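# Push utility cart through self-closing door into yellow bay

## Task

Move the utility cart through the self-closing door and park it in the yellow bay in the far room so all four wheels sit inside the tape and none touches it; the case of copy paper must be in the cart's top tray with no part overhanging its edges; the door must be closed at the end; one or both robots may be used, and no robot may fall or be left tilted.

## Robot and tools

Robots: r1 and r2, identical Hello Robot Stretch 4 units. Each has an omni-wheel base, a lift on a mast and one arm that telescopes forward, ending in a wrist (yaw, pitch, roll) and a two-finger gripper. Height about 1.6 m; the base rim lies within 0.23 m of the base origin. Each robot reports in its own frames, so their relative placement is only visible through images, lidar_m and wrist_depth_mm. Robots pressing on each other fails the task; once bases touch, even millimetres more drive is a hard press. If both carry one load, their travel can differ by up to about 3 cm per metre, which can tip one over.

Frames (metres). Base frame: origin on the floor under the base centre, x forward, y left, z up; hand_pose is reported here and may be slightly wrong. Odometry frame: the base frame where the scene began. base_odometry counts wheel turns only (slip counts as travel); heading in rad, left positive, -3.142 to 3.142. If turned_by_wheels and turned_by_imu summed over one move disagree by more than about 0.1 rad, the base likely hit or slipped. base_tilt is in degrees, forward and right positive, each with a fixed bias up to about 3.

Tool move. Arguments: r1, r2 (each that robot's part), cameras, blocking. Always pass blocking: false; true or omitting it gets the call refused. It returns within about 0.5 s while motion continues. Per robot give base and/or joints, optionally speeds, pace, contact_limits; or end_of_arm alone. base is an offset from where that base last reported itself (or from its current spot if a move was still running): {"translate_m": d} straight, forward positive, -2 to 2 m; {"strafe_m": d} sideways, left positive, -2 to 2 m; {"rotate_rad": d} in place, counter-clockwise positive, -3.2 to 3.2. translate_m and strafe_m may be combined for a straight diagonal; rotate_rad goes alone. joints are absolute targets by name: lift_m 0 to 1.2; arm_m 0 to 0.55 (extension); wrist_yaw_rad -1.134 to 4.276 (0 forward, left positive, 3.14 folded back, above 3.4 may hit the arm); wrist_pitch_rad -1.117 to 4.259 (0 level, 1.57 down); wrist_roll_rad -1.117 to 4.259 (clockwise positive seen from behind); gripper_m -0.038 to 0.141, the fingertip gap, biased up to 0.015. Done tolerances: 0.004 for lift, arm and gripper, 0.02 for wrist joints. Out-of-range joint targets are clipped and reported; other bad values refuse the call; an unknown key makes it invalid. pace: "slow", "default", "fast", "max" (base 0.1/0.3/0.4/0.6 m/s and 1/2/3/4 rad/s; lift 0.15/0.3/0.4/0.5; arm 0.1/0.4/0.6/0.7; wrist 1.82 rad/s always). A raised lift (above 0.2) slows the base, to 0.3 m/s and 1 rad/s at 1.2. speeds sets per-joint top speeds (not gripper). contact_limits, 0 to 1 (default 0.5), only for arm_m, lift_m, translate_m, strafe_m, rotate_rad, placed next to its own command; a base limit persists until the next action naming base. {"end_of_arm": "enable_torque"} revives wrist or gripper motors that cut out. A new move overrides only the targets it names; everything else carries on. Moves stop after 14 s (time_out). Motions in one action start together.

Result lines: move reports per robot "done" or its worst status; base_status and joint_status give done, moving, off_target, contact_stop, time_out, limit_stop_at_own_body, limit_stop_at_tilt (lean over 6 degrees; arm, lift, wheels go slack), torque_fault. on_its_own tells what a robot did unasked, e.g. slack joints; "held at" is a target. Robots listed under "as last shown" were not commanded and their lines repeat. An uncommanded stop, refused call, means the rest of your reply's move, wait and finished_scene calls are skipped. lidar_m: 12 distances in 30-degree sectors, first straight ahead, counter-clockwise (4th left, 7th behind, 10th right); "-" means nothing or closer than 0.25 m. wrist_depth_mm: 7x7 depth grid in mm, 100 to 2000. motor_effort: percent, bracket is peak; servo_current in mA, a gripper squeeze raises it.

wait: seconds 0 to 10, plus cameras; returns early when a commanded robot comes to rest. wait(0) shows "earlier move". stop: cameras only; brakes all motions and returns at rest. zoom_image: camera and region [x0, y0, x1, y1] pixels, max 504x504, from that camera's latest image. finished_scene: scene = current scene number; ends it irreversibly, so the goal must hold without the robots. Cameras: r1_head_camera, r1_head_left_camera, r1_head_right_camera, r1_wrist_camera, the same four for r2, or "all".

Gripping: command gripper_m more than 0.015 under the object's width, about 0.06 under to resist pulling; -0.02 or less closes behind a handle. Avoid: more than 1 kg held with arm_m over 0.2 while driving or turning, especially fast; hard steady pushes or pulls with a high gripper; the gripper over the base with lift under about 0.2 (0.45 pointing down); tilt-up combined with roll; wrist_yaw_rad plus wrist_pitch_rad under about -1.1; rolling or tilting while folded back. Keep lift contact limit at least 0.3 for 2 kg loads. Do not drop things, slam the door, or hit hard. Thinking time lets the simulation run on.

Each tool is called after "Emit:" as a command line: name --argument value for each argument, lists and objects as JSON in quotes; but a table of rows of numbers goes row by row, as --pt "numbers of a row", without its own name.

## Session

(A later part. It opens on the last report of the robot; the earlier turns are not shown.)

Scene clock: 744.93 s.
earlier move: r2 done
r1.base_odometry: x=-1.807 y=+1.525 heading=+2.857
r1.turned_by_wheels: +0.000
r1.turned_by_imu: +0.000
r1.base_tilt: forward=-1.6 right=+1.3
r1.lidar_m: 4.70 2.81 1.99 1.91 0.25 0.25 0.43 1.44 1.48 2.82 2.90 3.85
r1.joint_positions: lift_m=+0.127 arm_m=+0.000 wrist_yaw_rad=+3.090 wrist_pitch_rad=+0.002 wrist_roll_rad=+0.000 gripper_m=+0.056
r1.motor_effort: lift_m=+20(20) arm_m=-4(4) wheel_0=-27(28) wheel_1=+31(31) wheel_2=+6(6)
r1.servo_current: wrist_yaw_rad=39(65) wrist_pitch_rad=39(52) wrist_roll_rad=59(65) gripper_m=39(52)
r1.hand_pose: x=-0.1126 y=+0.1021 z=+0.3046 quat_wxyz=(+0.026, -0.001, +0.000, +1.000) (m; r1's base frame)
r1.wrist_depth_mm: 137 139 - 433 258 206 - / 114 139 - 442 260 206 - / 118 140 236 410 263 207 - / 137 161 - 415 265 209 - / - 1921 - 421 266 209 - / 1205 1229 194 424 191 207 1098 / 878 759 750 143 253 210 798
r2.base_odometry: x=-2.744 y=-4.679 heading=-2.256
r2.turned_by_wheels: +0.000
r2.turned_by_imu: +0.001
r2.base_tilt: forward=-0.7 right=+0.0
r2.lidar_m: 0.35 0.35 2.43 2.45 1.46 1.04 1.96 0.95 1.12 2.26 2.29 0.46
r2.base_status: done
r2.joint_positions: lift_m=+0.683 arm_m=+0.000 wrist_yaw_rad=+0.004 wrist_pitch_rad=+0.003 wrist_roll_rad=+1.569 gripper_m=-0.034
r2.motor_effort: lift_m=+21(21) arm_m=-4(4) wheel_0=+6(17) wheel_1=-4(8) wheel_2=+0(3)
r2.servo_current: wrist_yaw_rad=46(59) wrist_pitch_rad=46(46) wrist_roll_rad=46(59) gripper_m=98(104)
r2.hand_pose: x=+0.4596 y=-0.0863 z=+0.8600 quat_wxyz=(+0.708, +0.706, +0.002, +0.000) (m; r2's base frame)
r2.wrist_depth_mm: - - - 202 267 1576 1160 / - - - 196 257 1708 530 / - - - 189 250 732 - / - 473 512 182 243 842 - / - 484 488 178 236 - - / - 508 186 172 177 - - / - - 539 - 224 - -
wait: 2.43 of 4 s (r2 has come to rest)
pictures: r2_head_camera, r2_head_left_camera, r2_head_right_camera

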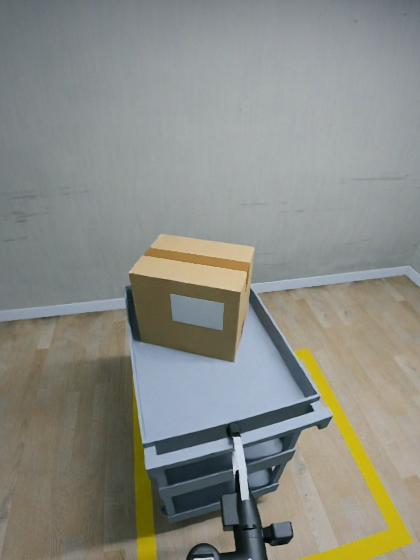

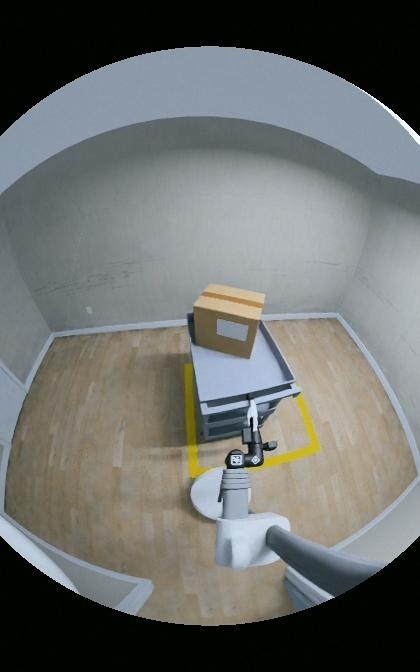

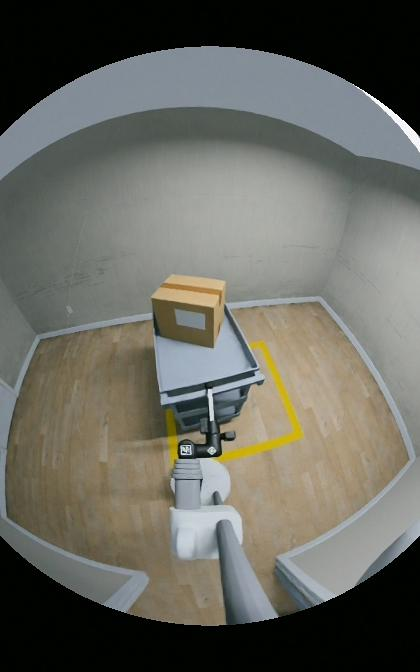

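Emit:
move --blocking false --cameras '[]' --r2 '{"base":{"rotate_rad":0.25},"pace":"slow"}'

Emit:
wait --seconds 3 --cameras '[]'

Emit:
move --blocking false --cameras '[]' --r2 '{"base":{"strafe_m":-0.28},"pace":"slow"}'

Emit:
wait --seconds 5 --cameras '["r2_head_camera","r2_head_left_camera"]'

Scene clock: 766.27 s.
move: r2 moving
r1: as last shown
r1.lidar_m: 4.71 2.81 2.01 1.88 0.25 0.25 0.44 1.45 1.47 2.81 2.89 3.85
r1.servo_current: wrist_yaw_rad=39(65) wrist_pitch_rad=39(46) wrist_roll_rad=39(72) gripper_m=39(46)
r1.wrist_depth_mm: 137 139 - 436 258 206 - / 114 139 - 442 262 207 - / 118 140 237 413 264 207 - / 137 160 - 415 265 208 - / - 1921 1983 418 265 211 - / 1229 1205 194 424 191 208 1098 / 866 759 750 143 254 210 798
r2.base_odometry: x=-2.744 y=-4.679 heading=-2.132
r2.turned_by_wheels: +0.124
r2.turned_by_imu: +0.121
r2.base_tilt: forward=-0.7 right=+0.0
r2.lidar_m: 0.35 0.42 2.53 2.47 1.26 1.05 1.90 0.96 1.22 2.27 2.36 0.44
r2.base_status: rotate_rad moving
r2.joint_positions: lift_m=+0.683 arm_m=+0.000 wrist_yaw_rad=-0.007 wrist_pitch_rad=+0.003 wrist_roll_rad=+1.569 gripper_m=-0.034
r2.measured_speeds: translate_m=+0.001 strafe_m=-0.001 rotate_rad=+0.492 lift_m=+0.000 arm_m=+0.000 wrist_yaw_rad=+0.000 wrist_pitch_rad=+0.000 wrist_roll_rad=+0.000
r2.motor_effort: lift_m=+21(21) arm_m=-3(4) wheel_0=-4(13) wheel_1=-8(9) wheel_2=-15(16)
r2.servo_current: wrist_yaw_rad=59(59) wrist_pitch_rad=39(46) wrist_roll_rad=46(52) gripper_m=91(98)
r2.hand_pose: x=+0.4587 y=-0.0894 z=+0.8600 quat_wxyz=(+0.708, +0.706, -0.001, -0.004) (m; r2's base frame)
r2.wrist_depth_mm: - - - 183 245 1661 1205 / - - - 180 242 1661 521 / - - 564 178 239 798 - / - 469 469 236 236 831 - / - 500 500 174 233 - - / - - 185 172 177 - - / - - - - 228 - -
pictures: none

Scene clock: 767.07 s.
earlier move: r2 done
r1.base_odometry: x=-1.807 y=+1.525 heading=+2.857
r1.turned_by_wheels: +0.000
r1.turned_by_imu: +0.000
r1.base_tilt: forward=-1.6 right=+1.3
r1.lidar_m: 4.70 2.81 1.98 1.90 0.25 0.25 0.45 1.44 1.48 2.84 2.89 3.84
r1.joint_positions: lift_m=+0.127 arm_m=+0.000 wrist_yaw_rad=+3.090 wrist_pitch_rad=+0.002 wrist_roll_rad=+0.000 gripper_m=+0.056
r1.motor_effort: lift_m=+20(20) arm_m=-4(4) wheel_0=-27(28) wheel_1=+31(31) wheel_2=+6(6)
r1.servo_current: wrist_yaw_rad=46(65) wrist_pitch_rad=33(52) wrist_roll_rad=52(72) gripper_m=39(46)
r1.hand_pose: x=-0.1126 y=+0.1021 z=+0.3046 quat_wxyz=(+0.026, -0.001, +0.000, +1.000) (m; r1's base frame)
r1.wrist_depth_mm: 137 138 - 436 257 206 - / 114 139 - 449 259 206 - / 118 139 236 413 264 206 - / 137 160 - 413 265 209 - / - 1983 1983 418 266 210 - / 1229 1229 193 427 191 208 1118 / 866 759 750 143 254 211 798
r2.base_odometry: x=-2.744 y=-4.679 heading=-2.007
r2.turned_by_wheels: +0.124
r2.turned_by_imu: +0.121
r2.base_tilt: forward=-0.7 right=+0.1
r2.lidar_m: 0.41 2.08 2.49 2.43 1.12 1.06 1.08 0.98 1.40 2.24 2.45 0.43
r2.base_status: done
r2.joint_positions: lift_m=+0.683 arm_m=+0.000 wrist_yaw_rad=-0.003 wrist_pitch_rad=+0.003 wrist_roll_rad=+1.569 gripper_m=-0.034
r2.motor_effort: lift_m=+21(21) arm_m=-4(4) wheel_0=-6(13) wheel_1=-5(9) wheel_2=-7(16)
r2.servo_current: wrist_yaw_rad=39(72) wrist_pitch_rad=46(52) wrist_roll_rad=39(59) gripper_m=98(98)
r2.hand_pose: x=+0.4590 y=-0.0883 z=+0.8600 quat_wxyz=(+0.708, +0.706, +0.000, -0.002) (m; r2's base frame)
r2.wrist_depth_mm: - - - 151 207 1464 - / - - 539 155 213 768 - / - 445 449 158 217 - - / - 492 492 163 224 - - / - - 569 168 229 - - / - - 183 171 177 - - / - - - - - 512 473
wait: 0.80 of 3 s (r2 has come to rest)
pictures: none

Scene clock: 767.57 s.
move: r2 moving
r1: as last shown
r1.lidar_m: 4.71 2.83 2.03 1.90 0.25 0.25 0.44 1.43 1.47 2.83 2.92 3.82
r1.motor_effort: lift_m=+20(20) arm_m=-4(4) wheel_0=-28(28) wheel_1=+31(31) wheel_2=+6(6)
r1.servo_current: wrist_yaw_rad=59(59) wrist_pitch_rad=39(46) wrist_roll_rad=59(65) gripper_m=46(52)
r1.wrist_depth_mm: 137 139 - 439 257 206 - / 114 139 - 445 260 207 - / 118 140 236 410 264 208 - / 137 160 - 413 264 209 - / - 1983 1983 421 267 210 - / 1205 1229 194 424 191 207 1098 / 866 768 750 143 254 211 798
r2.base_odometry: x=-2.757 y=-4.673 heading=-2.007
r2.turned_by_wheels: +0.000
r2.turned_by_imu: +0.000
r2.base_tilt: forward=-0.7 right=+0.1
r2.lidar_m: 0.41 0.44 2.52 2.45 1.13 1.07 1.07 0.95 1.41 2.24 2.45 0.42
r2.base_status: strafe_m moving
r2.joint_positions: lift_m=+0.683 arm_m=+0.000 wrist_yaw_rad=-0.002 wrist_pitch_rad=+0.003 wrist_roll_rad=+1.569 gripper_m=-0.034
r2.measured_speeds: translate_m=+0.000 strafe_m=-0.056 rotate_rad=+0.000 lift_m=+0.000 arm_m=+0.000 wrist_yaw_rad=+0.020 wrist_pitch_rad=+0.000 wrist_roll_rad=+0.000
r2.motor_effort: lift_m=+21(21) arm_m=-4(4) wheel_0=+9(11) wheel_1=-9(9) wheel_2=-1(7)
r2.servo_current: wrist_yaw_rad=52(52) wrist_pitch_rad=39(46) wrist_roll_rad=46(59) gripper_m=98(98)
r2.hand_pose: x=+0.4591 y=-0.0880 z=+0.8600 quat_wxyz=(+0.708, +0.706, +0.000, -0.002) (m; r2's base frame)
r2.wrist_depth_mm: - - - 150 206 1464 - / - 504 530 154 211 759 - / - 445 449 157 216 - - / - 492 492 161 223 - - / - - 574 167 229 - - / - - 183 170 177 - - / - - - - - 1464 469
pictures: none

Scene clock: 771.00 s.
earlier move: r2 done
r1.base_odometry: x=-1.807 y=+1.525 heading=+2.857
r1.turned_by_wheels: +0.000
r1.turned_by_imu: +0.000
r1.base_tilt: forward=-1.6 right=+1.3
r1.lidar_m: 4.73 2.80 2.00 1.90 0.25 0.25 0.47 1.42 1.48 2.82 2.89 3.84
r1.joint_positions: lift_m=+0.127 arm_m=+0.000 wrist_yaw_rad=+3.090 wrist_pitch_rad=+0.002 wrist_roll_rad=+0.000 gripper_m=+0.056
r1.motor_effort: lift_m=+20(20) arm_m=-4(4) wheel_0=-27(28) wheel_1=+31(31) wheel_2=+6(6)
r1.servo_current: wrist_yaw_rad=33(72) wrist_pitch_rad=46(52) wrist_roll_rad=59(72) gripper_m=46(52)
r1.hand_pose: x=-0.1126 y=+0.1021 z=+0.3046 quat_wxyz=(+0.026, -0.001, +0.000, +1.000) (m; r1's base frame)
r1.wrist_depth_mm: 137 138 - 436 257 207 - / 114 139 - 442 262 206 - / 118 140 235 410 264 206 - / 137 160 - 415 267 208 - / - - - 418 267 209 - / 1229 1229 193 427 191 208 1098 / 866 759 750 143 253 210 798
r2.base_odometry: x=-2.998 y=-4.560 heading=-2.007
r2.turned_by_wheels: +0.000
r2.turned_by_imu: +0.001
r2.base_tilt: forward=-0.6 right=+0.1
r2.lidar_m: 0.33 0.34 2.78 2.55 1.25 4.59 0.90 0.96 1.50 1.98 2.14 0.46
r2.base_status: done
r2.joint_positions: lift_m=+0.683 arm_m=+0.000 wrist_yaw_rad=+0.003 wrist_pitch_rad=+0.003 wrist_roll_rad=+1.569 gripper_m=-0.034
r2.motor_effort: lift_m=+21(21) arm_m=-4(4) wheel_0=+5(15) wheel_1=-4(9) wheel_2=+0(7)
r2.servo_current: wrist_yaw_rad=59(65) wrist_pitch_rad=46(46) wrist_roll_rad=52(65) gripper_m=91(104)
r2.hand_pose: x=+0.4596 y=-0.0865 z=+0.8600 quat_wxyz=(+0.708, +0.706, +0.002, +0.000) (m; r2's base frame)
r2.wrist_depth_mm: - - - 216 287 301 312 / - - - 204 270 1618 1160 / - - - 195 259 1499 - / - - 549 187 249 831 - / - 469 473 181 237 - - / - 488 186 171 178 - - / - - 525 - 222 - -
wait: 3.43 of 5 s (r2 has come to rest)
pictures: r2_head_camera, r2_head_left_camera

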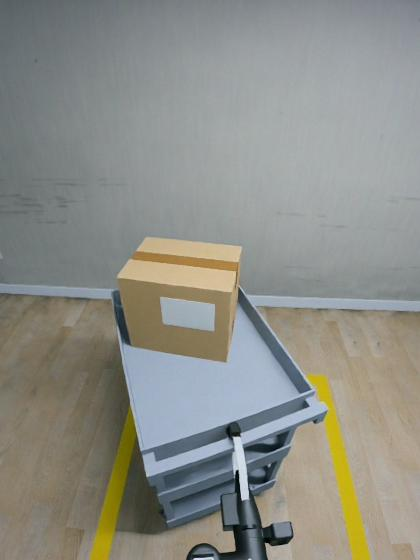

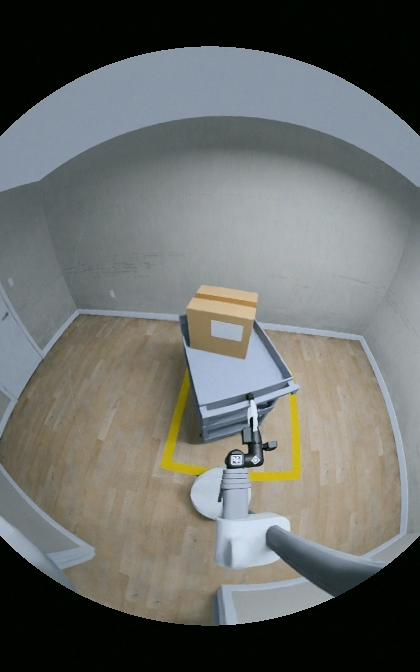

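Emit:
move --blocking false --cameras '[]' --r2 '{"base":{"translate_m":-0.34,"strafe_m":-0.12},"pace":"slow"}'

Emit:
wait --seconds 6 --cameras '["r2_head_camera","r2_head_left_camera"]'

Scene clock: 776.83 s.
move: r2 moving
r1: as last shown
r1.lidar_m: 4.70 2.83 2.01 1.91 0.25 0.25 0.45 1.44 1.47 2.83 2.92 3.82
r1.servo_current: wrist_yaw_rad=46(65) wrist_pitch_rad=46(46) wrist_roll_rad=33(59) gripper_m=39(46)
r1.wrist_depth_mm: 137 138 - 439 258 207 - / 114 139 - 442 260 206 - / 118 140 236 413 263 207 - / 137 160 - 413 266 209 - / - - 1983 415 266 209 - / 1205 1205 194 427 190 207 1118 / 866 759 759 143 254 209 798
r2.base_odometry: x=-2.997 y=-4.548 heading=-2.007
r2.turned_by_wheels: +0.000
r2.turned_by_imu: +0.001
r2.base_tilt: forward=-0.7 right=+0.0
r2.lidar_m: 0.33 0.36 2.80 2.51 1.25 4.51 0.88 0.95 1.43 1.98 2.15 0.44
r2.base_status: translate_m moving; strafe_m moving
r2.joint_positions: lift_m=+0.683 arm_m=+0.000 wrist_yaw_rad=+0.003 wrist_pitch_rad=+0.003 wrist_roll_rad=+1.569 gripper_m=-0.034
r2.measured_speeds: translate_m=-0.048 strafe_m=-0.018 rotate_rad=+0.003 lift_m=+0.000 arm_m=+0.000 wrist_yaw_rad=+0.000 wrist_pitch_rad=+0.000 wrist_roll_rad=+0.000
r2.motor_effort: lift_m=+21(21) arm_m=-4(4) wheel_0=-3(8) wheel_1=-8(9) wheel_2=+15(15)
r2.servo_current: wrist_yaw_rad=46(59) wrist_pitch_rad=39(46) wrist_roll_rad=46(59) gripper_m=98(104)
r2.hand_pose: x=+0.4596 y=-0.0864 z=+0.8600 quat_wxyz=(+0.708, +0.706, +0.002, +0.000) (m; r2's base frame)
r2.wrist_depth_mm: - - - 216 286 300 312 / - - - 204 270 1576 1205 / - - - 195 258 1464 - / - - 549 187 249 842 - / - 473 473 181 237 - - / - 492 186 172 178 - - / - - 521 - 222 - -
pictures: none

Scene clock: 781.17 s.
earlier move: r2 done
r1.base_odometry: x=-1.807 y=+1.525 heading=+2.857
r1.turned_by_wheels: +0.000
r1.turned_by_imu: +0.000
r1.base_tilt: forward=-1.6 right=+1.3
r1.lidar_m: 4.72 2.81 2.00 1.91 0.25 0.25 0.45 1.41 1.47 2.83 2.91 3.84
r1.joint_positions: lift_m=+0.127 arm_m=+0.000 wrist_yaw_rad=+3.090 wrist_pitch_rad=+0.002 wrist_roll_rad=+0.000 gripper_m=+0.056
r1.motor_effort: lift_m=+20(20) arm_m=-4(4) wheel_0=-28(28) wheel_1=+31(31) wheel_2=+6(6)
r1.servo_current: wrist_yaw_rad=39(65) wrist_pitch_rad=46(52) wrist_roll_rad=52(72) gripper_m=39(46)
r1.hand_pose: x=-0.1126 y=+0.1021 z=+0.3046 quat_wxyz=(+0.026, -0.001, +0.000, +1.000) (m; r1's base frame)
r1.wrist_depth_mm: 137 139 - 436 258 206 - / 114 140 - 442 259 206 - / 118 140 237 410 264 206 - / 137 160 - 413 265 209 - / - - 1708 418 265 209 - / 1205 1205 194 424 191 207 1078 / 866 768 750 143 254 211 798
r2.base_odometry: x=-2.963 y=-4.202 heading=-2.007
r2.turned_by_wheels: -0.001
r2.turned_by_imu: -0.001
r2.base_tilt: forward=-0.7 right=+0.1
r2.lidar_m: 0.33 0.34 2.93 1.65 1.19 4.64 0.55 0.63 0.95 1.84 1.98 0.47
r2.base_status: done
r2.joint_positions: lift_m=+0.683 arm_m=+0.000 wrist_yaw_rad=+0.002 wrist_pitch_rad=+0.003 wrist_roll_rad=+1.569 gripper_m=-0.034
r2.motor_effort: lift_m=+21(21) arm_m=-3(4) wheel_0=-5(10) wheel_1=-5(9) wheel_2=+6(15)
r2.servo_current: wrist_yaw_rad=52(65) wrist_pitch_rad=46(46) wrist_roll_rad=52(59) gripper_m=91(104)
r2.hand_pose: x=+0.4595 y=-0.0869 z=+0.8600 quat_wxyz=(+0.708, +0.706, +0.002, +0.000) (m; r2's base frame)
r2.wrist_depth_mm: - - - 238 317 325 325 / - - - 218 287 1708 1160 / - - - 204 268 1708 - / - - - 192 257 778 - / - - 469 183 240 - - / - - 185 170 177 - - / - - 492 - 218 - -
wait: 4.33 of 6 s (r2 has come to rest)
pictures: r2_head_camera, r2_head_left_camera

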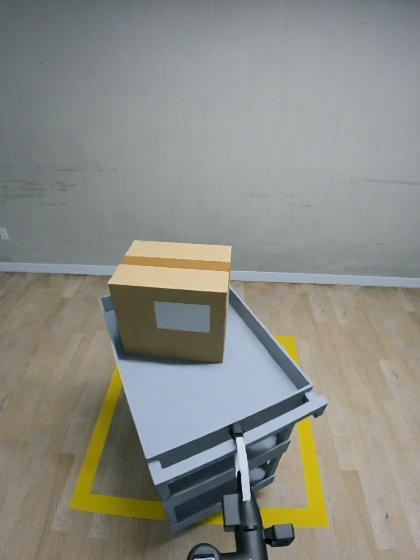

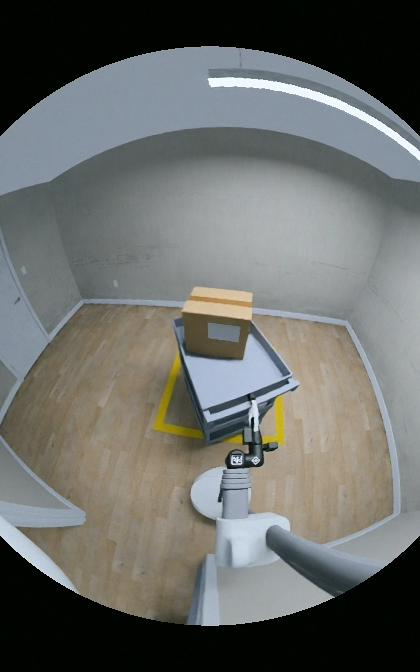

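Emit:
move --blocking false --cameras '[]' --r2 '{"base":{"strafe_m":0.46},"pace":"slow"}'

Emit:
wait --seconds 8 --cameras '["r2_head_camera","r2_head_left_camera"]'

Scene clock: 792.07 s.
move: r2 moving
r1: as last shown
r1.lidar_m: 4.71 2.84 2.02 1.89 0.25 0.25 0.43 1.45 1.49 2.82 2.91 3.85
r1.servo_current: wrist_yaw_rad=39(78) wrist_pitch_rad=39(52) wrist_roll_rad=46(65) gripper_m=39(46)
r1.wrist_depth_mm: 137 139 - 439 257 206 - / 114 139 - 445 260 206 - / 118 140 238 407 263 206 - / 137 160 - 415 266 209 - / - - 1756 421 266 209 - / 1229 1229 194 421 191 207 1098 / 854 750 768 143 254 209 798
r2.base_odometry: x=-2.950 y=-4.208 heading=-2.008
r2.turned_by_wheels: +0.000
r2.turned_by_imu: +0.000
r2.base_tilt: forward=-0.7 right=+0.1
r2.lidar_m: 0.33 0.37 2.92 1.62 1.18 4.62 0.56 0.62 0.94 1.84 2.00 0.47
r2.base_status: strafe_m moving
r2.joint_positions: lift_m=+0.683 arm_m=+0.000 wrist_yaw_rad=-0.003 wrist_pitch_rad=+0.003 wrist_roll_rad=+1.569 gripper_m=-0.034
r2.measured_speeds: translate_m=-0.001 strafe_m=+0.056 rotate_rad=+0.003 lift_m=+0.000 arm_m=+0.000 wrist_yaw_rad=-0.005 wrist_pitch_rad=+0.000 wrist_roll_rad=+0.000
r2.motor_effort: lift_m=+21(21) arm_m=-3(4) wheel_0=-11(14) wheel_1=+6(8) wheel_2=-1(6)
r2.servo_current: wrist_yaw_rad=46(46) wrist_pitch_rad=46(46) wrist_roll_rad=52(59) gripper_m=98(98)
r2.hand_pose: x=+0.4590 y=-0.0883 z=+0.8600 quat_wxyz=(+0.708, +0.706, +0.000, -0.002) (m; r2's base frame)
r2.wrist_depth_mm: - - - 239 317 322 327 / - - - 219 287 1756 1160 / - - - 204 271 1708 530 / - - - 192 257 768 - / - - 473 183 239 - - / - - 185 170 178 - - / - - 488 - 216 - -
pictures: none

Scene clock: 797.30 s.
earlier move: r2 done
r1.base_odometry: x=-1.807 y=+1.525 heading=+2.857
r1.turned_by_wheels: +0.000
r1.turned_by_imu: +0.000
r1.base_tilt: forward=-1.6 right=+1.3
r1.lidar_m: 4.71 2.82 2.00 1.89 0.25 0.25 0.46 1.44 1.46 2.82 2.88 3.84
r1.joint_positions: lift_m=+0.127 arm_m=+0.000 wrist_yaw_rad=+3.090 wrist_pitch_rad=+0.002 wrist_roll_rad=+0.000 gripper_m=+0.056
r1.motor_effort: lift_m=+20(20) arm_m=-4(4) wheel_0=-27(28) wheel_1=+31(31) wheel_2=+6(6)
r1.servo_current: wrist_yaw_rad=65(78) wrist_pitch_rad=39(59) wrist_roll_rad=46(72) gripper_m=46(52)
r1.hand_pose: x=-0.1126 y=+0.1021 z=+0.3046 quat_wxyz=(+0.026, -0.001, +0.000, +1.000) (m; r1's base frame)
r1.wrist_depth_mm: 137 139 - 439 257 206 - / 114 139 - 439 262 207 - / 118 139 236 413 264 206 - / 137 161 - 415 265 209 - / - 1618 1756 418 266 209 - / 1205 1205 194 424 191 207 1078 / 866 768 768 143 253 211 798
r2.base_odometry: x=-2.546 y=-4.396 heading=-2.008
r2.turned_by_wheels: +0.000
r2.turned_by_imu: +0.000
r2.base_tilt: forward=-0.7 right=+0.1
r2.lidar_m: 0.43 2.45 2.47 1.55 0.80 4.26 1.48 0.67 0.86 2.31 2.50 0.38
r2.base_status: done
r2.joint_positions: lift_m=+0.683 arm_m=+0.000 wrist_yaw_rad=-0.004 wrist_pitch_rad=+0.003 wrist_roll_rad=+1.569 gripper_m=-0.034
r2.motor_effort: lift_m=+21(21) arm_m=-4(4) wheel_0=-5(14) wheel_1=+3(9) wheel_2=+0(6)
r2.servo_current: wrist_yaw_rad=39(65) wrist_pitch_rad=46(52) wrist_roll_rad=46(65) gripper_m=91(104)
r2.hand_pose: x=+0.4589 y=-0.0886 z=+0.8600 quat_wxyz=(+0.708, +0.706, +0.000, -0.003) (m; r2's base frame)
r2.wrist_depth_mm: - 462 477 - 180 - - / - 415 415 131 190 - - / - 488 462 140 204 - - / - - 559 149 212 - - / - - - 159 227 1921 - / - - 185 168 178 1576 488 / - - - - - 1464 1182
wait: 5.23 of 8 s (r2 has come to rest)
pictures: r2_head_camera, r2_head_left_camera

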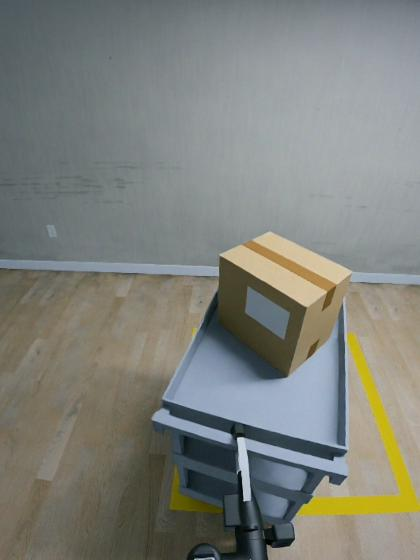

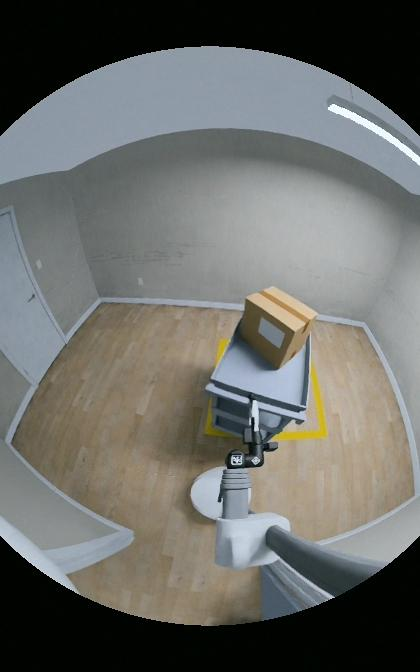

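Emit:
move --blocking false --cameras '[]' --r2 '{"base":{"strafe_m":0.12},"pace":"slow"}'

Emit:
wait --seconds 8 --cameras '[]'

Emit:
move --blocking false --cameras '[]' --r2 '{"base":{"translate_m":0.30,"strafe_m":-0.12},"pace":"slow"}'

Emit:
wait --seconds 8 --cameras '[]'

Emit:
move --blocking false --cameras '[]' --r2 '{"base":{"strafe_m":-0.25},"pace":"slow"}'

Emit:
wait --seconds 8 --cameras '["r2_head_camera","r2_head_left_camera","r2_head_right_camera"]'

Scene clock: 812.40 s.
move: r2 moving
r1: as last shown
r1.lidar_m: 4.70 2.83 1.99 1.91 0.27 0.25 0.44 1.43 1.46 2.82 2.90 3.85
r1.motor_effort: lift_m=+20(20) arm_m=-4(4) wheel_0=-28(28) wheel_1=+31(31) wheel_2=+6(6)
r1.servo_current: wrist_yaw_rad=65(65) wrist_pitch_rad=46(46) wrist_roll_rad=59(59) gripper_m=39(46)
r1.wrist_depth_mm: 137 139 - 439 258 207 - / 114 139 - 442 259 207 - / 118 139 236 410 264 206 - / 137 160 - 415 265 209 - / - 1576 1756 418 266 209 - / 1229 1205 193 424 191 208 1078 / 866 768 759 143 253 211 798
r2.base_odometry: x=-2.533 y=-4.403 heading=-2.008
r2.turned_by_wheels: +0.000
r2.turned_by_imu: +0.000
r2.base_tilt: forward=-0.6 right=+0.1
r2.lidar_m: 0.41 2.46 2.45 1.49 0.78 4.33 1.53 0.68 0.86 2.31 2.51 0.39
r2.base_status: strafe_m moving
r2.joint_positions: lift_m=+0.683 arm_m=+0.000 wrist_yaw_rad=-0.004 wrist_pitch_rad=+0.003 wrist_roll_rad=+1.569 gripper_m=-0.034
r2.measured_speeds: translate_m=+0.000 strafe_m=+0.057 rotate_rad=-0.002 lift_m=+0.000 arm_m=+0.000 wrist_yaw_rad=+0.000 wrist_pitch_rad=+0.000 wrist_roll_rad=+0.000
r2.motor_effort: lift_m=+21(21) arm_m=-4(4) wheel_0=-9(14) wheel_1=+8(8) wheel_2=+0(1)
r2.servo_current: wrist_yaw_rad=39(59) wrist_pitch_rad=46(46) wrist_roll_rad=59(59) gripper_m=104(104)
r2.hand_pose: x=+0.4589 y=-0.0886 z=+0.8600 quat_wxyz=(+0.708, +0.706, +0.000, -0.003) (m; r2's base frame)
r2.wrist_depth_mm: - 449 462 125 178 - - / - 410 413 129 189 - - / - 496 462 138 202 - - / - - 564 147 213 - - / - - - 158 225 1863 - / - - 185 167 178 1576 488 / - - - - - 1499 1205
pictures: none

Scene clock: 814.23 s.
earlier move: r2 done
r1.base_odometry: x=-1.807 y=+1.525 heading=+2.857
r1.turned_by_wheels: +0.000
r1.turned_by_imu: +0.000
r1.base_tilt: forward=-1.6 right=+1.3
r1.lidar_m: 4.69 2.83 2.00 1.90 0.25 0.25 0.44 1.43 1.47 2.82 2.90 3.85
r1.joint_positions: lift_m=+0.127 arm_m=+0.000 wrist_yaw_rad=+3.090 wrist_pitch_rad=+0.002 wrist_roll_rad=+0.000 gripper_m=+0.056
r1.motor_effort: lift_m=+20(20) arm_m=-4(4) wheel_0=-27(28) wheel_1=+31(31) wheel_2=+6(6)
r1.servo_current: wrist_yaw_rad=46(65) wrist_pitch_rad=46(59) wrist_roll_rad=39(72) gripper_m=46(52)
r1.hand_pose: x=-0.1126 y=+0.1021 z=+0.3046 quat_wxyz=(+0.026, -0.001, +0.000, +1.000) (m; r1's base frame)
r1.wrist_depth_mm: 137 138 - 436 257 206 - / 114 139 - 442 262 207 - / 118 140 236 410 264 206 - / 137 161 - 410 265 209 - / 1756 1576 - 415 266 209 - / 1229 1182 193 424 191 208 1098 / 878 759 759 143 254 210 798
r2.base_odometry: x=-2.438 y=-4.447 heading=-2.007
r2.turned_by_wheels: +0.000
r2.turned_by_imu: +0.000
r2.base_tilt: forward=-0.7 right=+0.1
r2.lidar_m: 0.44 2.46 2.32 1.47 0.70 0.73 1.58 0.74 0.84 2.41 0.37 0.38
r2.base_status: done
r2.joint_positions: lift_m=+0.683 arm_m=+0.000 wrist_yaw_rad=-0.004 wrist_pitch_rad=+0.003 wrist_roll_rad=+1.569 gripper_m=-0.034
r2.motor_effort: lift_m=+21(21) arm_m=-3(4) wheel_0=-4(14) wheel_1=+4(9) wheel_2=+0(2)
r2.servo_current: wrist_yaw_rad=59(65) wrist_pitch_rad=39(46) wrist_roll_rad=46(59) gripper_m=98(104)
r2.hand_pose: x=+0.4589 y=-0.0886 z=+0.8600 quat_wxyz=(+0.708, +0.706, +0.000, -0.003) (m; r2's base frame)
r2.wrist_depth_mm: - 370 373 102 156 - - / - 410 418 109 169 - - / - - 512 116 184 - - / - - - 130 202 - - / - - - 143 223 1661 504 / - - 185 161 177 1618 466 / - - - - - 342 1182
wait: 1.83 of 8 s (r2 has come to rest)
pictures: none

Scene clock: 814.73 s.
move: r2 moving
r1: as last shown
r1.lidar_m: 4.71 2.81 2.01 1.88 0.26 0.25 0.44 1.43 1.44 2.82 2.92 3.86
r1.servo_current: wrist_yaw_rad=59(59) wrist_pitch_rad=46(46) wrist_roll_rad=46(59) gripper_m=39(46)
r1.wrist_depth_mm: 137 138 - 439 257 206 - / 114 139 - 449 260 206 - / 118 140 236 410 264 207 - / 137 160 - 415 265 210 - / - 1576 - 415 266 210 - / 1229 1205 194 424 190 207 1078 / 866 759 750 143 254 211 798
r2.base_odometry: x=-2.447 y=-4.456 heading=-2.007
r2.turned_by_wheels: +0.000
r2.turned_by_imu: +0.000
r2.base_tilt: forward=-0.7 right=+0.0
r2.lidar_m: 0.45 2.42 2.36 1.52 0.67 0.75 1.57 0.75 0.86 2.42 0.37 0.36
r2.base_status: translate_m moving; strafe_m moving
r2.joint_positions: lift_m=+0.683 arm_m=+0.000 wrist_yaw_rad=-0.004 wrist_pitch_rad=+0.003 wrist_roll_rad=+1.569 gripper_m=-0.034
r2.measured_speeds: translate_m=+0.049 strafe_m=-0.019 rotate_rad=+0.001 lift_m=+0.000 arm_m=+0.000 wrist_yaw_rad=+0.000 wrist_pitch_rad=+0.000 wrist_roll_rad=+0.000
r2.motor_effort: lift_m=+21(21) arm_m=-4(4) wheel_0=+13(13) wheel_1=+5(7) wheel_2=-12(12)
r2.servo_current: wrist_yaw_rad=39(59) wrist_pitch_rad=39(46) wrist_roll_rad=33(59) gripper_m=91(98)
r2.hand_pose: x=+0.4589 y=-0.0886 z=+0.8600 quat_wxyz=(+0.708, +0.706, +0.000, -0.003) (m; r2's base frame)
r2.wrist_depth_mm: - 368 368 102 157 - - / - 413 415 107 167 - - / - - 517 115 182 - - / - - - 128 200 - - / - - - 142 221 1618 500 / - - 186 159 177 1618 469 / - - - - - 342 1205
pictures: none

Scene clock: 818.67 s.
earlier move: r2 done
r1.base_odometry: x=-1.807 y=+1.525 heading=+2.857
r1.turned_by_wheels: +0.000
r1.turned_by_imu: +0.000
r1.base_tilt: forward=-1.6 right=+1.3
r1.lidar_m: 4.71 2.83 1.97 1.90 0.25 0.25 0.45 1.44 1.45 2.83 2.91 3.84
r1.joint_positions: lift_m=+0.127 arm_m=+0.000 wrist_yaw_rad=+3.090 wrist_pitch_rad=+0.002 wrist_roll_rad=+0.000 gripper_m=+0.056
r1.motor_effort: lift_m=+20(20) arm_m=-4(4) wheel_0=-27(28) wheel_1=+31(31) wheel_2=+6(6)
r1.servo_current: wrist_yaw_rad=39(72) wrist_pitch_rad=39(52) wrist_roll_rad=46(72) gripper_m=39(52)
r1.hand_pose: x=-0.1126 y=+0.1021 z=+0.3046 quat_wxyz=(+0.026, -0.001, +0.000, +1.000) (m; r1's base frame)
r1.wrist_depth_mm: 137 138 - 436 257 206 - / 114 139 - 439 259 206 - / 118 140 236 413 264 206 - / 137 160 - 415 265 208 - / - 1863 1983 418 266 210 - / 1255 1205 194 424 191 207 1098 / 866 759 768 143 253 210 798
r2.base_odometry: x=-2.673 y=-4.668 heading=-2.007
r2.turned_by_wheels: +0.000
r2.turned_by_imu: +0.002
r2.base_tilt: forward=-0.7 right=+0.0
r2.lidar_m: 0.45 2.13 2.42 2.37 1.09 0.99 1.37 0.95 1.33 2.31 2.51 0.34
r2.base_status: done
r2.joint_positions: lift_m=+0.683 arm_m=+0.000 wrist_yaw_rad=+0.001 wrist_pitch_rad=+0.003 wrist_roll_rad=+1.569 gripper_m=-0.034
r2.motor_effort: lift_m=+21(21) arm_m=-4(4) wheel_0=+6(15) wheel_1=+4(8) wheel_2=-4(13)
r2.servo_current: wrist_yaw_rad=52(59) wrist_pitch_rad=39(52) wrist_roll_rad=33(59) gripper_m=98(104)
r2.hand_pose: x=+0.4594 y=-0.0870 z=+0.8600 quat_wxyz=(+0.708, +0.706, +0.002, -0.001) (m; r2's base frame)
r2.wrist_depth_mm: - 355 349 - 143 - - / - 424 430 - 160 - - / - - 554 103 174 - - / - - - 115 194 - - / - - - 132 220 1618 496 / - - 182 154 173 1576 1182 / - - - - 343 120 355
wait: 3.93 of 8 s (r2 has come to rest)
pictures: none

Scene clock: 819.17 s.
move: r2 moving
r1: as last shown
r1.lidar_m: 4.70 2.80 1.99 1.89 0.25 0.25 0.46 1.45 1.49 2.83 2.92 3.86
r1.servo_current: wrist_yaw_rad=72(72) wrist_pitch_rad=46(46) wrist_roll_rad=52(59) gripper_m=39(46)
r1.wrist_depth_mm: 137 138 - 439 257 208 - / 114 139 - 442 262 206 - / 118 140 236 413 263 206 - / 137 160 - 413 265 209 - / - 1921 1921 418 266 210 - / 1229 1229 194 424 191 208 1098 / 866 759 759 143 254 211 788
r2.base_odometry: x=-2.686 y=-4.662 heading=-2.006
r2.turned_by_wheels: +0.001
r2.turned_by_imu: +0.001
r2.base_tilt: forward=-0.7 right=+0.0
r2.lidar_m: 0.42 2.13 2.45 2.34 1.08 1.00 1.27 0.93 1.34 2.30 2.52 0.34
r2.base_status: strafe_m moving
r2.joint_positions: lift_m=+0.683 arm_m=+0.000 wrist_yaw_rad=+0.003 wrist_pitch_rad=+0.003 wrist_roll_rad=+1.569 gripper_m=-0.034
r2.measured_speeds: translate_m=+0.000 strafe_m=-0.056 rotate_rad=-0.002 lift_m=+0.000 arm_m=+0.000 wrist_yaw_rad=+0.000 wrist_pitch_rad=+0.000 wrist_roll_rad=+0.000
r2.motor_effort: lift_m=+21(21) arm_m=-4(4) wheel_0=+10(13) wheel_1=-7(8) wheel_2=-1(3)
r2.servo_current: wrist_yaw_rad=52(52) wrist_pitch_rad=39(46) wrist_roll_rad=46(59) gripper_m=104(104)
r2.hand_pose: x=+0.4596 y=-0.0865 z=+0.8600 quat_wxyz=(+0.708, +0.706, +0.002, +0.000) (m; r2's base frame)
r2.wrist_depth_mm: - 355 351 - 142 - - / - 421 424 - 160 - - / - - 549 103 173 - - / - - - 117 193 - - / - - - 132 219 1576 500 / - - 181 153 178 1618 1205 / - - - - 343 120 357
pictures: none

Scene clock: 822.30 s.
earlier move: r2 done
r1.base_odometry: x=-1.807 y=+1.525 heading=+2.857
r1.turned_by_wheels: +0.000
r1.turned_by_imu: +0.000
r1.base_tilt: forward=-1.6 right=+1.3
r1.lidar_m: 4.71 2.84 2.01 1.89 0.25 0.25 0.45 1.44 1.49 2.82 2.92 3.86
r1.joint_positions: lift_m=+0.127 arm_m=+0.000 wrist_yaw_rad=+3.090 wrist_pitch_rad=+0.002 wrist_roll_rad=+0.000 gripper_m=+0.056
r1.motor_effort: lift_m=+20(20) arm_m=-4(4) wheel_0=-28(28) wheel_1=+31(31) wheel_2=+6(6)
r1.servo_current: wrist_yaw_rad=59(72) wrist_pitch_rad=39(52) wrist_roll_rad=59(65) gripper_m=33(52)
r1.hand_pose: x=-0.1126 y=+0.1021 z=+0.3046 quat_wxyz=(+0.026, -0.001, +0.000, +1.000) (m; r1's base frame)
r1.wrist_depth_mm: 137 139 - 439 257 206 - / 114 139 1983 445 260 206 - / 118 140 238 410 263 207 - / 137 160 - 413 265 210 - / - - 1921 421 267 209 - / 1205 1229 194 421 191 208 1078 / 854 759 759 143 253 209 788
r2.base_odometry: x=-2.900 y=-4.563 heading=-2.007
r2.turned_by_wheels: +0.000
r2.turned_by_imu: +0.001
r2.base_tilt: forward=-0.7 right=+0.0
r2.lidar_m: 0.43 0.46 2.70 2.41 1.17 4.65 0.86 0.92 1.37 2.08 2.24 0.41
r2.base_status: done
r2.joint_positions: lift_m=+0.683 arm_m=+0.000 wrist_yaw_rad=+0.003 wrist_pitch_rad=+0.003 wrist_roll_rad=+1.569 gripper_m=-0.034
r2.motor_effort: lift_m=+21(21) arm_m=-4(4) wheel_0=+5(14) wheel_1=-4(8) wheel_2=+0(3)
r2.servo_current: wrist_yaw_rad=39(59) wrist_pitch_rad=46(52) wrist_roll_rad=39(59) gripper_m=91(104)
r2.hand_pose: x=+0.4596 y=-0.0865 z=+0.8600 quat_wxyz=(+0.708, +0.706, +0.002, +0.000) (m; r2's base frame)
r2.wrist_depth_mm: - - 517 135 189 - - / - 445 439 140 197 768 - / - 445 445 147 208 - - / - 521 525 154 218 - - / - - 603 162 226 - - / - - 182 168 178 1618 500 / - - - - - 1430 1160
wait: 3.13 of 8 s (r2 has come to rest)
pictures: r2_head_camera, r2_head_left_camera, r2_head_right_camera

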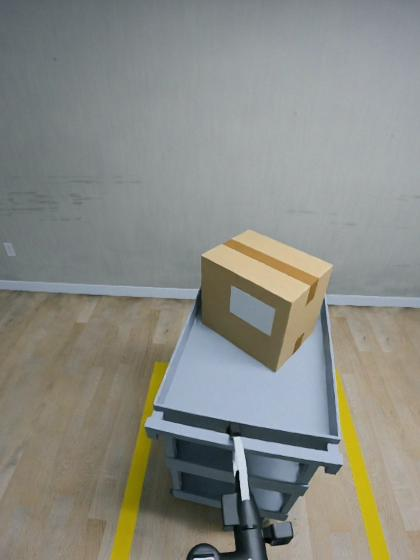

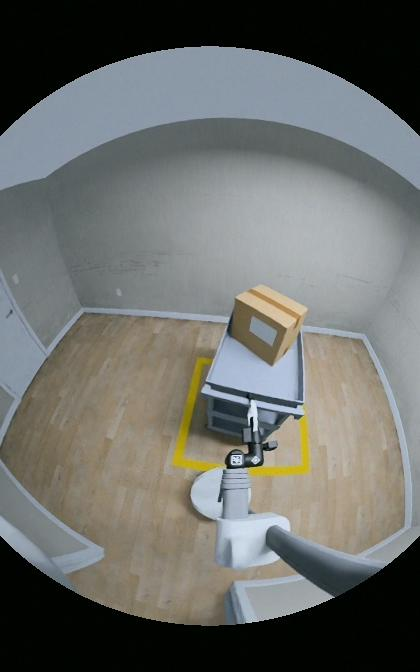

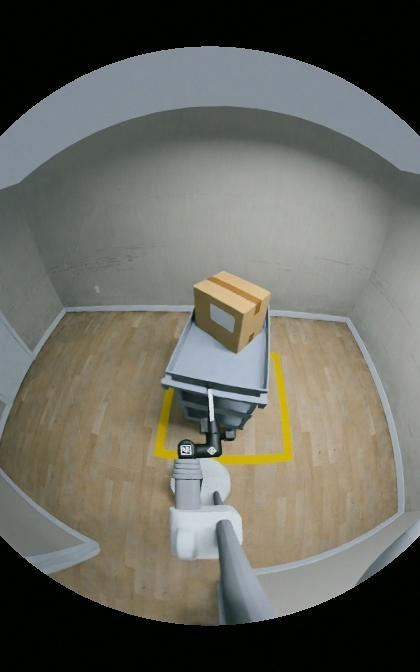

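Emit:
move --blocking false --cameras '[]' --r2 '{"base":{"strafe_m":-0.08},"pace":"slow"}'

Emit:
wait --seconds 8 --cameras '["r2_head_camera"]'

Emit:
move --blocking false --cameras '[]' --r2 '{"joints":{"gripper_m":0.08}}'

Emit:
wait --seconds 5 --cameras '["r2_head_camera","r2_head_left_camera","r2_head_right_camera"]'

Emit:
zoom_image --camera "r2_head_left_camera" --region '[160, 280, 360, 480]'

Emit:
zoom_image --camera "r2_head_right_camera" --region '[130, 280, 330, 480]'

Scene clock: 831.30 s.
move: r2 moving
r1: as last shown
r1.lidar_m: 4.70 2.85 2.00 1.91 0.25 0.25 0.45 1.44 1.47 2.83 2.88 3.84
r1.motor_effort: lift_m=+20(20) arm_m=-4(4) wheel_0=-27(28) wheel_1=+31(31) wheel_2=+6(6)
r1.servo_current: wrist_yaw_rad=39(72) wrist_pitch_rad=46(46) wrist_roll_rad=46(65) gripper_m=39(46)
r1.wrist_depth_mm: 137 138 - 439 257 206 - / 114 139 - 442 262 206 - / 118 140 238 413 263 206 - / 137 160 - 415 265 209 - / - - 1983 421 266 210 - / 1229 1205 193 424 191 207 1098 / 878 768 750 143 254 211 798
r2.base_odometry: x=-2.913 y=-4.557 heading=-2.007
r2.turned_by_wheels: +0.000
r2.turned_by_imu: +0.001
r2.base_tilt: forward=-0.7 right=+0.0
r2.lidar_m: 0.43 0.46 2.69 2.43 1.18 4.64 0.88 0.92 1.38 2.06 2.24 0.40
r2.base_status: strafe_m moving
r2.joint_positions: lift_m=+0.683 arm_m=+0.000 wrist_yaw_rad=+0.003 wrist_pitch_rad=+0.003 wrist_roll_rad=+1.569 gripper_m=-0.034
r2.measured_speeds: translate_m=+0.000 strafe_m=-0.056 rotate_rad=-0.001 lift_m=+0.000 arm_m=+0.000 wrist_yaw_rad=+0.000 wrist_pitch_rad=+0.000 wrist_roll_rad=+0.000
r2.motor_effort: lift_m=+21(21) arm_m=-4(4) wheel_0=+11(13) wheel_1=-8(8) wheel_2=+0(2)
r2.servo_current: wrist_yaw_rad=52(52) wrist_pitch_rad=39(46) wrist_roll_rad=46(59) gripper_m=91(98)
r2.hand_pose: x=+0.4596 y=-0.0865 z=+0.8600 quat_wxyz=(+0.708, +0.706, +0.002, +0.000) (m; r2's base frame)
r2.wrist_depth_mm: - - 535 136 190 - - / - 449 449 142 198 759 - / - 442 445 148 208 - - / - 504 517 155 217 - - / - - 597 162 226 - - / - - 181 168 177 1618 500 / - - - - - 1430 1182
pictures: none

Scene clock: 832.73 s.
earlier move: r2 done
r1.base_odometry: x=-1.807 y=+1.525 heading=+2.857
r1.turned_by_wheels: +0.000
r1.turned_by_imu: +0.000
r1.base_tilt: forward=-1.6 right=+1.3
r1.lidar_m: 4.70 2.81 2.01 1.91 0.26 0.25 0.43 1.44 1.49 2.82 2.90 3.84
r1.joint_positions: lift_m=+0.127 arm_m=+0.000 wrist_yaw_rad=+3.090 wrist_pitch_rad=+0.002 wrist_roll_rad=+0.000 gripper_m=+0.056
r1.motor_effort: lift_m=+20(20) arm_m=-4(4) wheel_0=-27(28) wheel_1=+30(31) wheel_2=+6(6)
r1.servo_current: wrist_yaw_rad=52(72) wrist_pitch_rad=46(52) wrist_roll_rad=39(65) gripper_m=46(46)
r1.hand_pose: x=-0.1126 y=+0.1021 z=+0.3046 quat_wxyz=(+0.026, -0.001, +0.000, +1.000) (m; r1's base frame)
r1.wrist_depth_mm: 137 139 - 439 257 207 - / 114 139 - 442 260 206 - / 118 140 236 413 262 207 - / 137 160 - 413 265 210 - / - - 1921 418 266 210 - / 1205 1205 193 427 191 208 1078 / 866 768 759 143 253 211 798
r2.base_odometry: x=-2.972 y=-4.529 heading=-2.007
r2.turned_by_wheels: +0.000
r2.turned_by_imu: +0.001
r2.base_tilt: forward=-0.7 right=+0.0
r2.lidar_m: 0.41 0.45 2.77 2.42 1.21 4.49 0.87 0.94 1.39 2.01 2.19 0.40
r2.base_status: done
r2.joint_positions: lift_m=+0.683 arm_m=+0.000 wrist_yaw_rad=+0.003 wrist_pitch_rad=+0.003 wrist_roll_rad=+1.569 gripper_m=-0.034
r2.motor_effort: lift_m=+21(21) arm_m=-3(4) wheel_0=+6(13) wheel_1=-3(9) wheel_2=+0(2)
r2.servo_current: wrist_yaw_rad=39(65) wrist_pitch_rad=39(46) wrist_roll_rad=59(59) gripper_m=91(98)
r2.hand_pose: x=+0.4596 y=-0.0865 z=+0.8600 quat_wxyz=(+0.708, +0.706, +0.002, +0.000) (m; r2's base frame)
r2.wrist_depth_mm: - - - 148 204 732 - / - 496 517 153 209 759 - / - 445 449 156 215 - - / - 492 492 161 222 - - / - - 569 167 228 - - / - - 183 170 177 1576 - / - - - - - 1430 488
wait: 1.43 of 8 s (r2 has come to rest)
pictures: r2_head_camera

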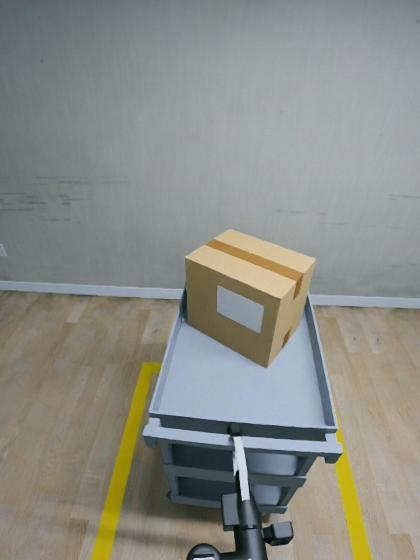

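Scene clock: 833.23 s.
move: r2 moving
r1: as last shown
r1.lidar_m: 4.70 2.84 2.02 1.88 0.25 0.25 0.47 1.43 1.46 2.84 2.90 3.85
r1.motor_effort: lift_m=+20(20) arm_m=-4(4) wheel_0=-28(28) wheel_1=+31(31) wheel_2=+6(6)
r1.servo_current: wrist_yaw_rad=52(59) wrist_pitch_rad=33(46) wrist_roll_rad=39(65) gripper_m=46(46)
r1.wrist_depth_mm: 137 139 - 439 257 206 - / 114 139 - 442 260 206 - / 118 140 236 410 264 206 - / 137 160 - 415 265 209 - / - - 1921 418 265 210 - / 1255 1229 193 427 191 208 1098 / 866 768 768 143 253 209 809
r2.base_odometry: x=-2.972 y=-4.529 heading=-2.007
r2.turned_by_wheels: +0.000
r2.turned_by_imu: +0.000
r2.base_tilt: forward=-0.7 right=+0.1
r2.lidar_m: 0.40 0.47 2.78 2.44 1.22 4.49 0.85 0.92 1.39 1.99 2.16 0.43
r2.joint_positions: lift_m=+0.683 arm_m=+0.000 wrist_yaw_rad=+0.003 wrist_pitch_rad=+0.003 wrist_roll_rad=+1.569 gripper_m=-0.009
r2.joint_status: gripper_m moving
r2.motor_effort: lift_m=+21(21) arm_m=-4(4) wheel_0=+6(6) wheel_1=-3(4) wheel_2=+0(0)
r2.servo_current: wrist_yaw_rad=39(59) wrist_pitch_rad=46(46) wrist_roll_rad=46(59) gripper_m=52(78)
r2.hand_pose: x=+0.4596 y=-0.0865 z=+0.8600 quat_wxyz=(+0.708, +0.706, +0.002, +0.000) (m; r2's base frame)
r2.wrist_depth_mm: - - - 152 207 732 - / - 500 525 156 213 759 - / - 449 452 160 219 - - / - 500 496 165 225 831 - / - - 574 170 232 - - / - - 185 176 180 1708 - / - - - - - 1499 496
pictures: none

Scene clock: 834.53 s.
earlier move: r2 done
r1.base_odometry: x=-1.807 y=+1.525 heading=+2.857
r1.turned_by_wheels: +0.000
r1.turned_by_imu: +0.000
r1.base_tilt: forward=-1.6 right=+1.3
r1.lidar_m: 4.71 2.86 1.99 1.90 0.25 0.25 0.44 1.45 1.49 2.82 2.90 3.87
r1.joint_positions: lift_m=+0.127 arm_m=+0.000 wrist_yaw_rad=+3.090 wrist_pitch_rad=+0.002 wrist_roll_rad=+0.000 gripper_m=+0.056
r1.motor_effort: lift_m=+20(20) arm_m=-3(4) wheel_0=-27(28) wheel_1=+31(31) wheel_2=+6(6)
r1.servo_current: wrist_yaw_rad=39(72) wrist_pitch_rad=52(52) wrist_roll_rad=52(65) gripper_m=46(46)
r1.hand_pose: x=-0.1126 y=+0.1021 z=+0.3046 quat_wxyz=(+0.026, -0.001, +0.000, +1.000) (m; r1's base frame)
r1.wrist_depth_mm: 137 139 - 439 259 207 - / 114 139 - 442 260 207 - / 118 140 235 410 264 206 - / 137 160 - 413 266 210 - / - - 1983 418 266 210 - / 1205 1229 194 424 191 207 1098 / 866 768 759 143 253 210 798
r2.base_odometry: x=-2.972 y=-4.529 heading=-2.007
r2.turned_by_wheels: +0.000
r2.turned_by_imu: +0.000
r2.base_tilt: forward=-0.7 right=+0.1
r2.lidar_m: 0.42 2.13 2.77 2.41 1.24 4.48 0.87 0.93 1.37 2.01 2.16 0.44
r2.joint_positions: lift_m=+0.683 arm_m=+0.000 wrist_yaw_rad=+0.001 wrist_pitch_rad=+0.003 wrist_roll_rad=+1.569 gripper_m=+0.080
r2.joint_status: all done
r2.motor_effort: lift_m=+21(21) arm_m=-4(4) wheel_0=+6(6) wheel_1=-3(4) wheel_2=+0(1)
r2.servo_current: wrist_yaw_rad=52(59) wrist_pitch_rad=39(46) wrist_roll_rad=52(59) gripper_m=52(117)
r2.hand_pose: x=+0.4594 y=-0.0872 z=+0.8600 quat_wxyz=(+0.708, +0.706, +0.001, -0.001) (m; r2's base frame)
r2.wrist_depth_mm: - - - 159 216 1464 - / - - 549 163 220 - - / - 455 455 167 226 - - / - 504 500 230 233 831 - / - - 580 178 239 - - / - - 187 181 183 1756 - / - - - - 132 1499 480
wait: 1.30 of 5 s (r2 has come to rest)
pictures: r2_head_camera, r2_head_left_camera, r2_head_right_camera

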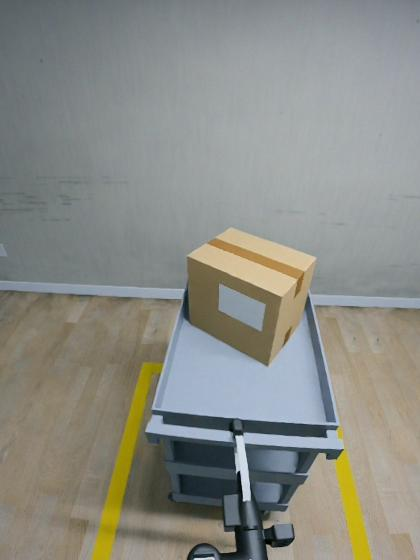

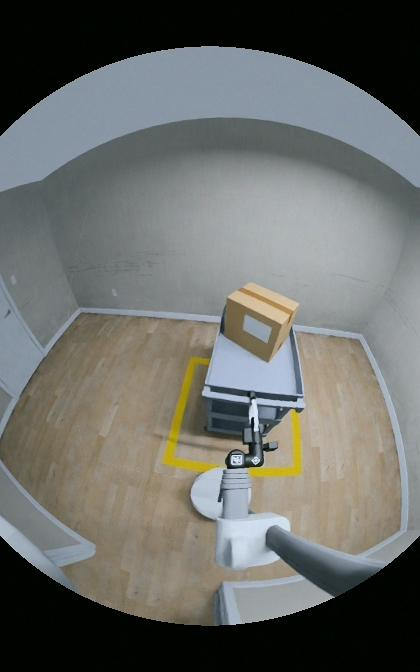

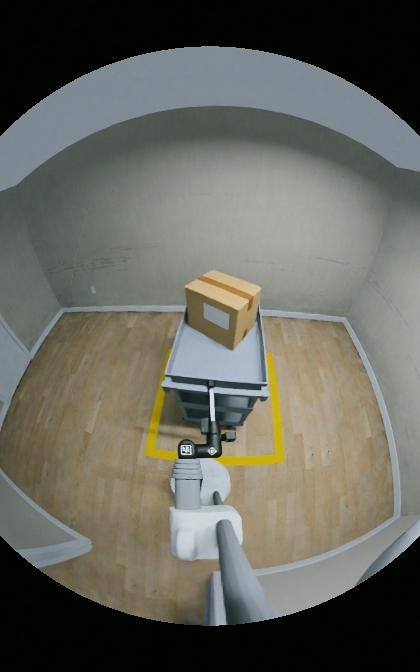

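Scaled by 2.520 from the camera's 420x672 image, which has a finer 600x960 frame.

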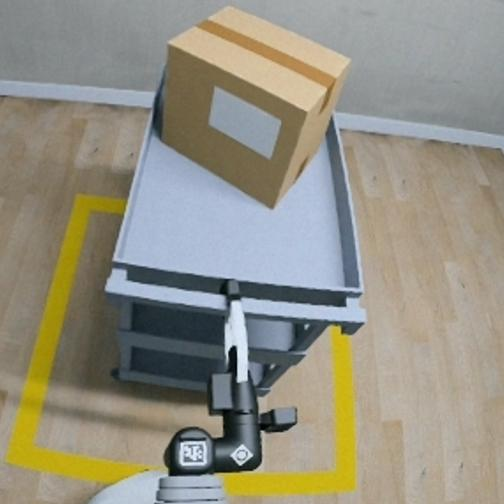

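Scaled by 2.520 from the camera's 420x672 image, which has a finer 600x960 frame.

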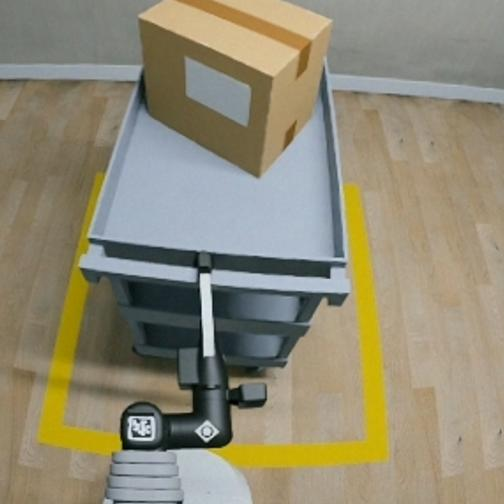

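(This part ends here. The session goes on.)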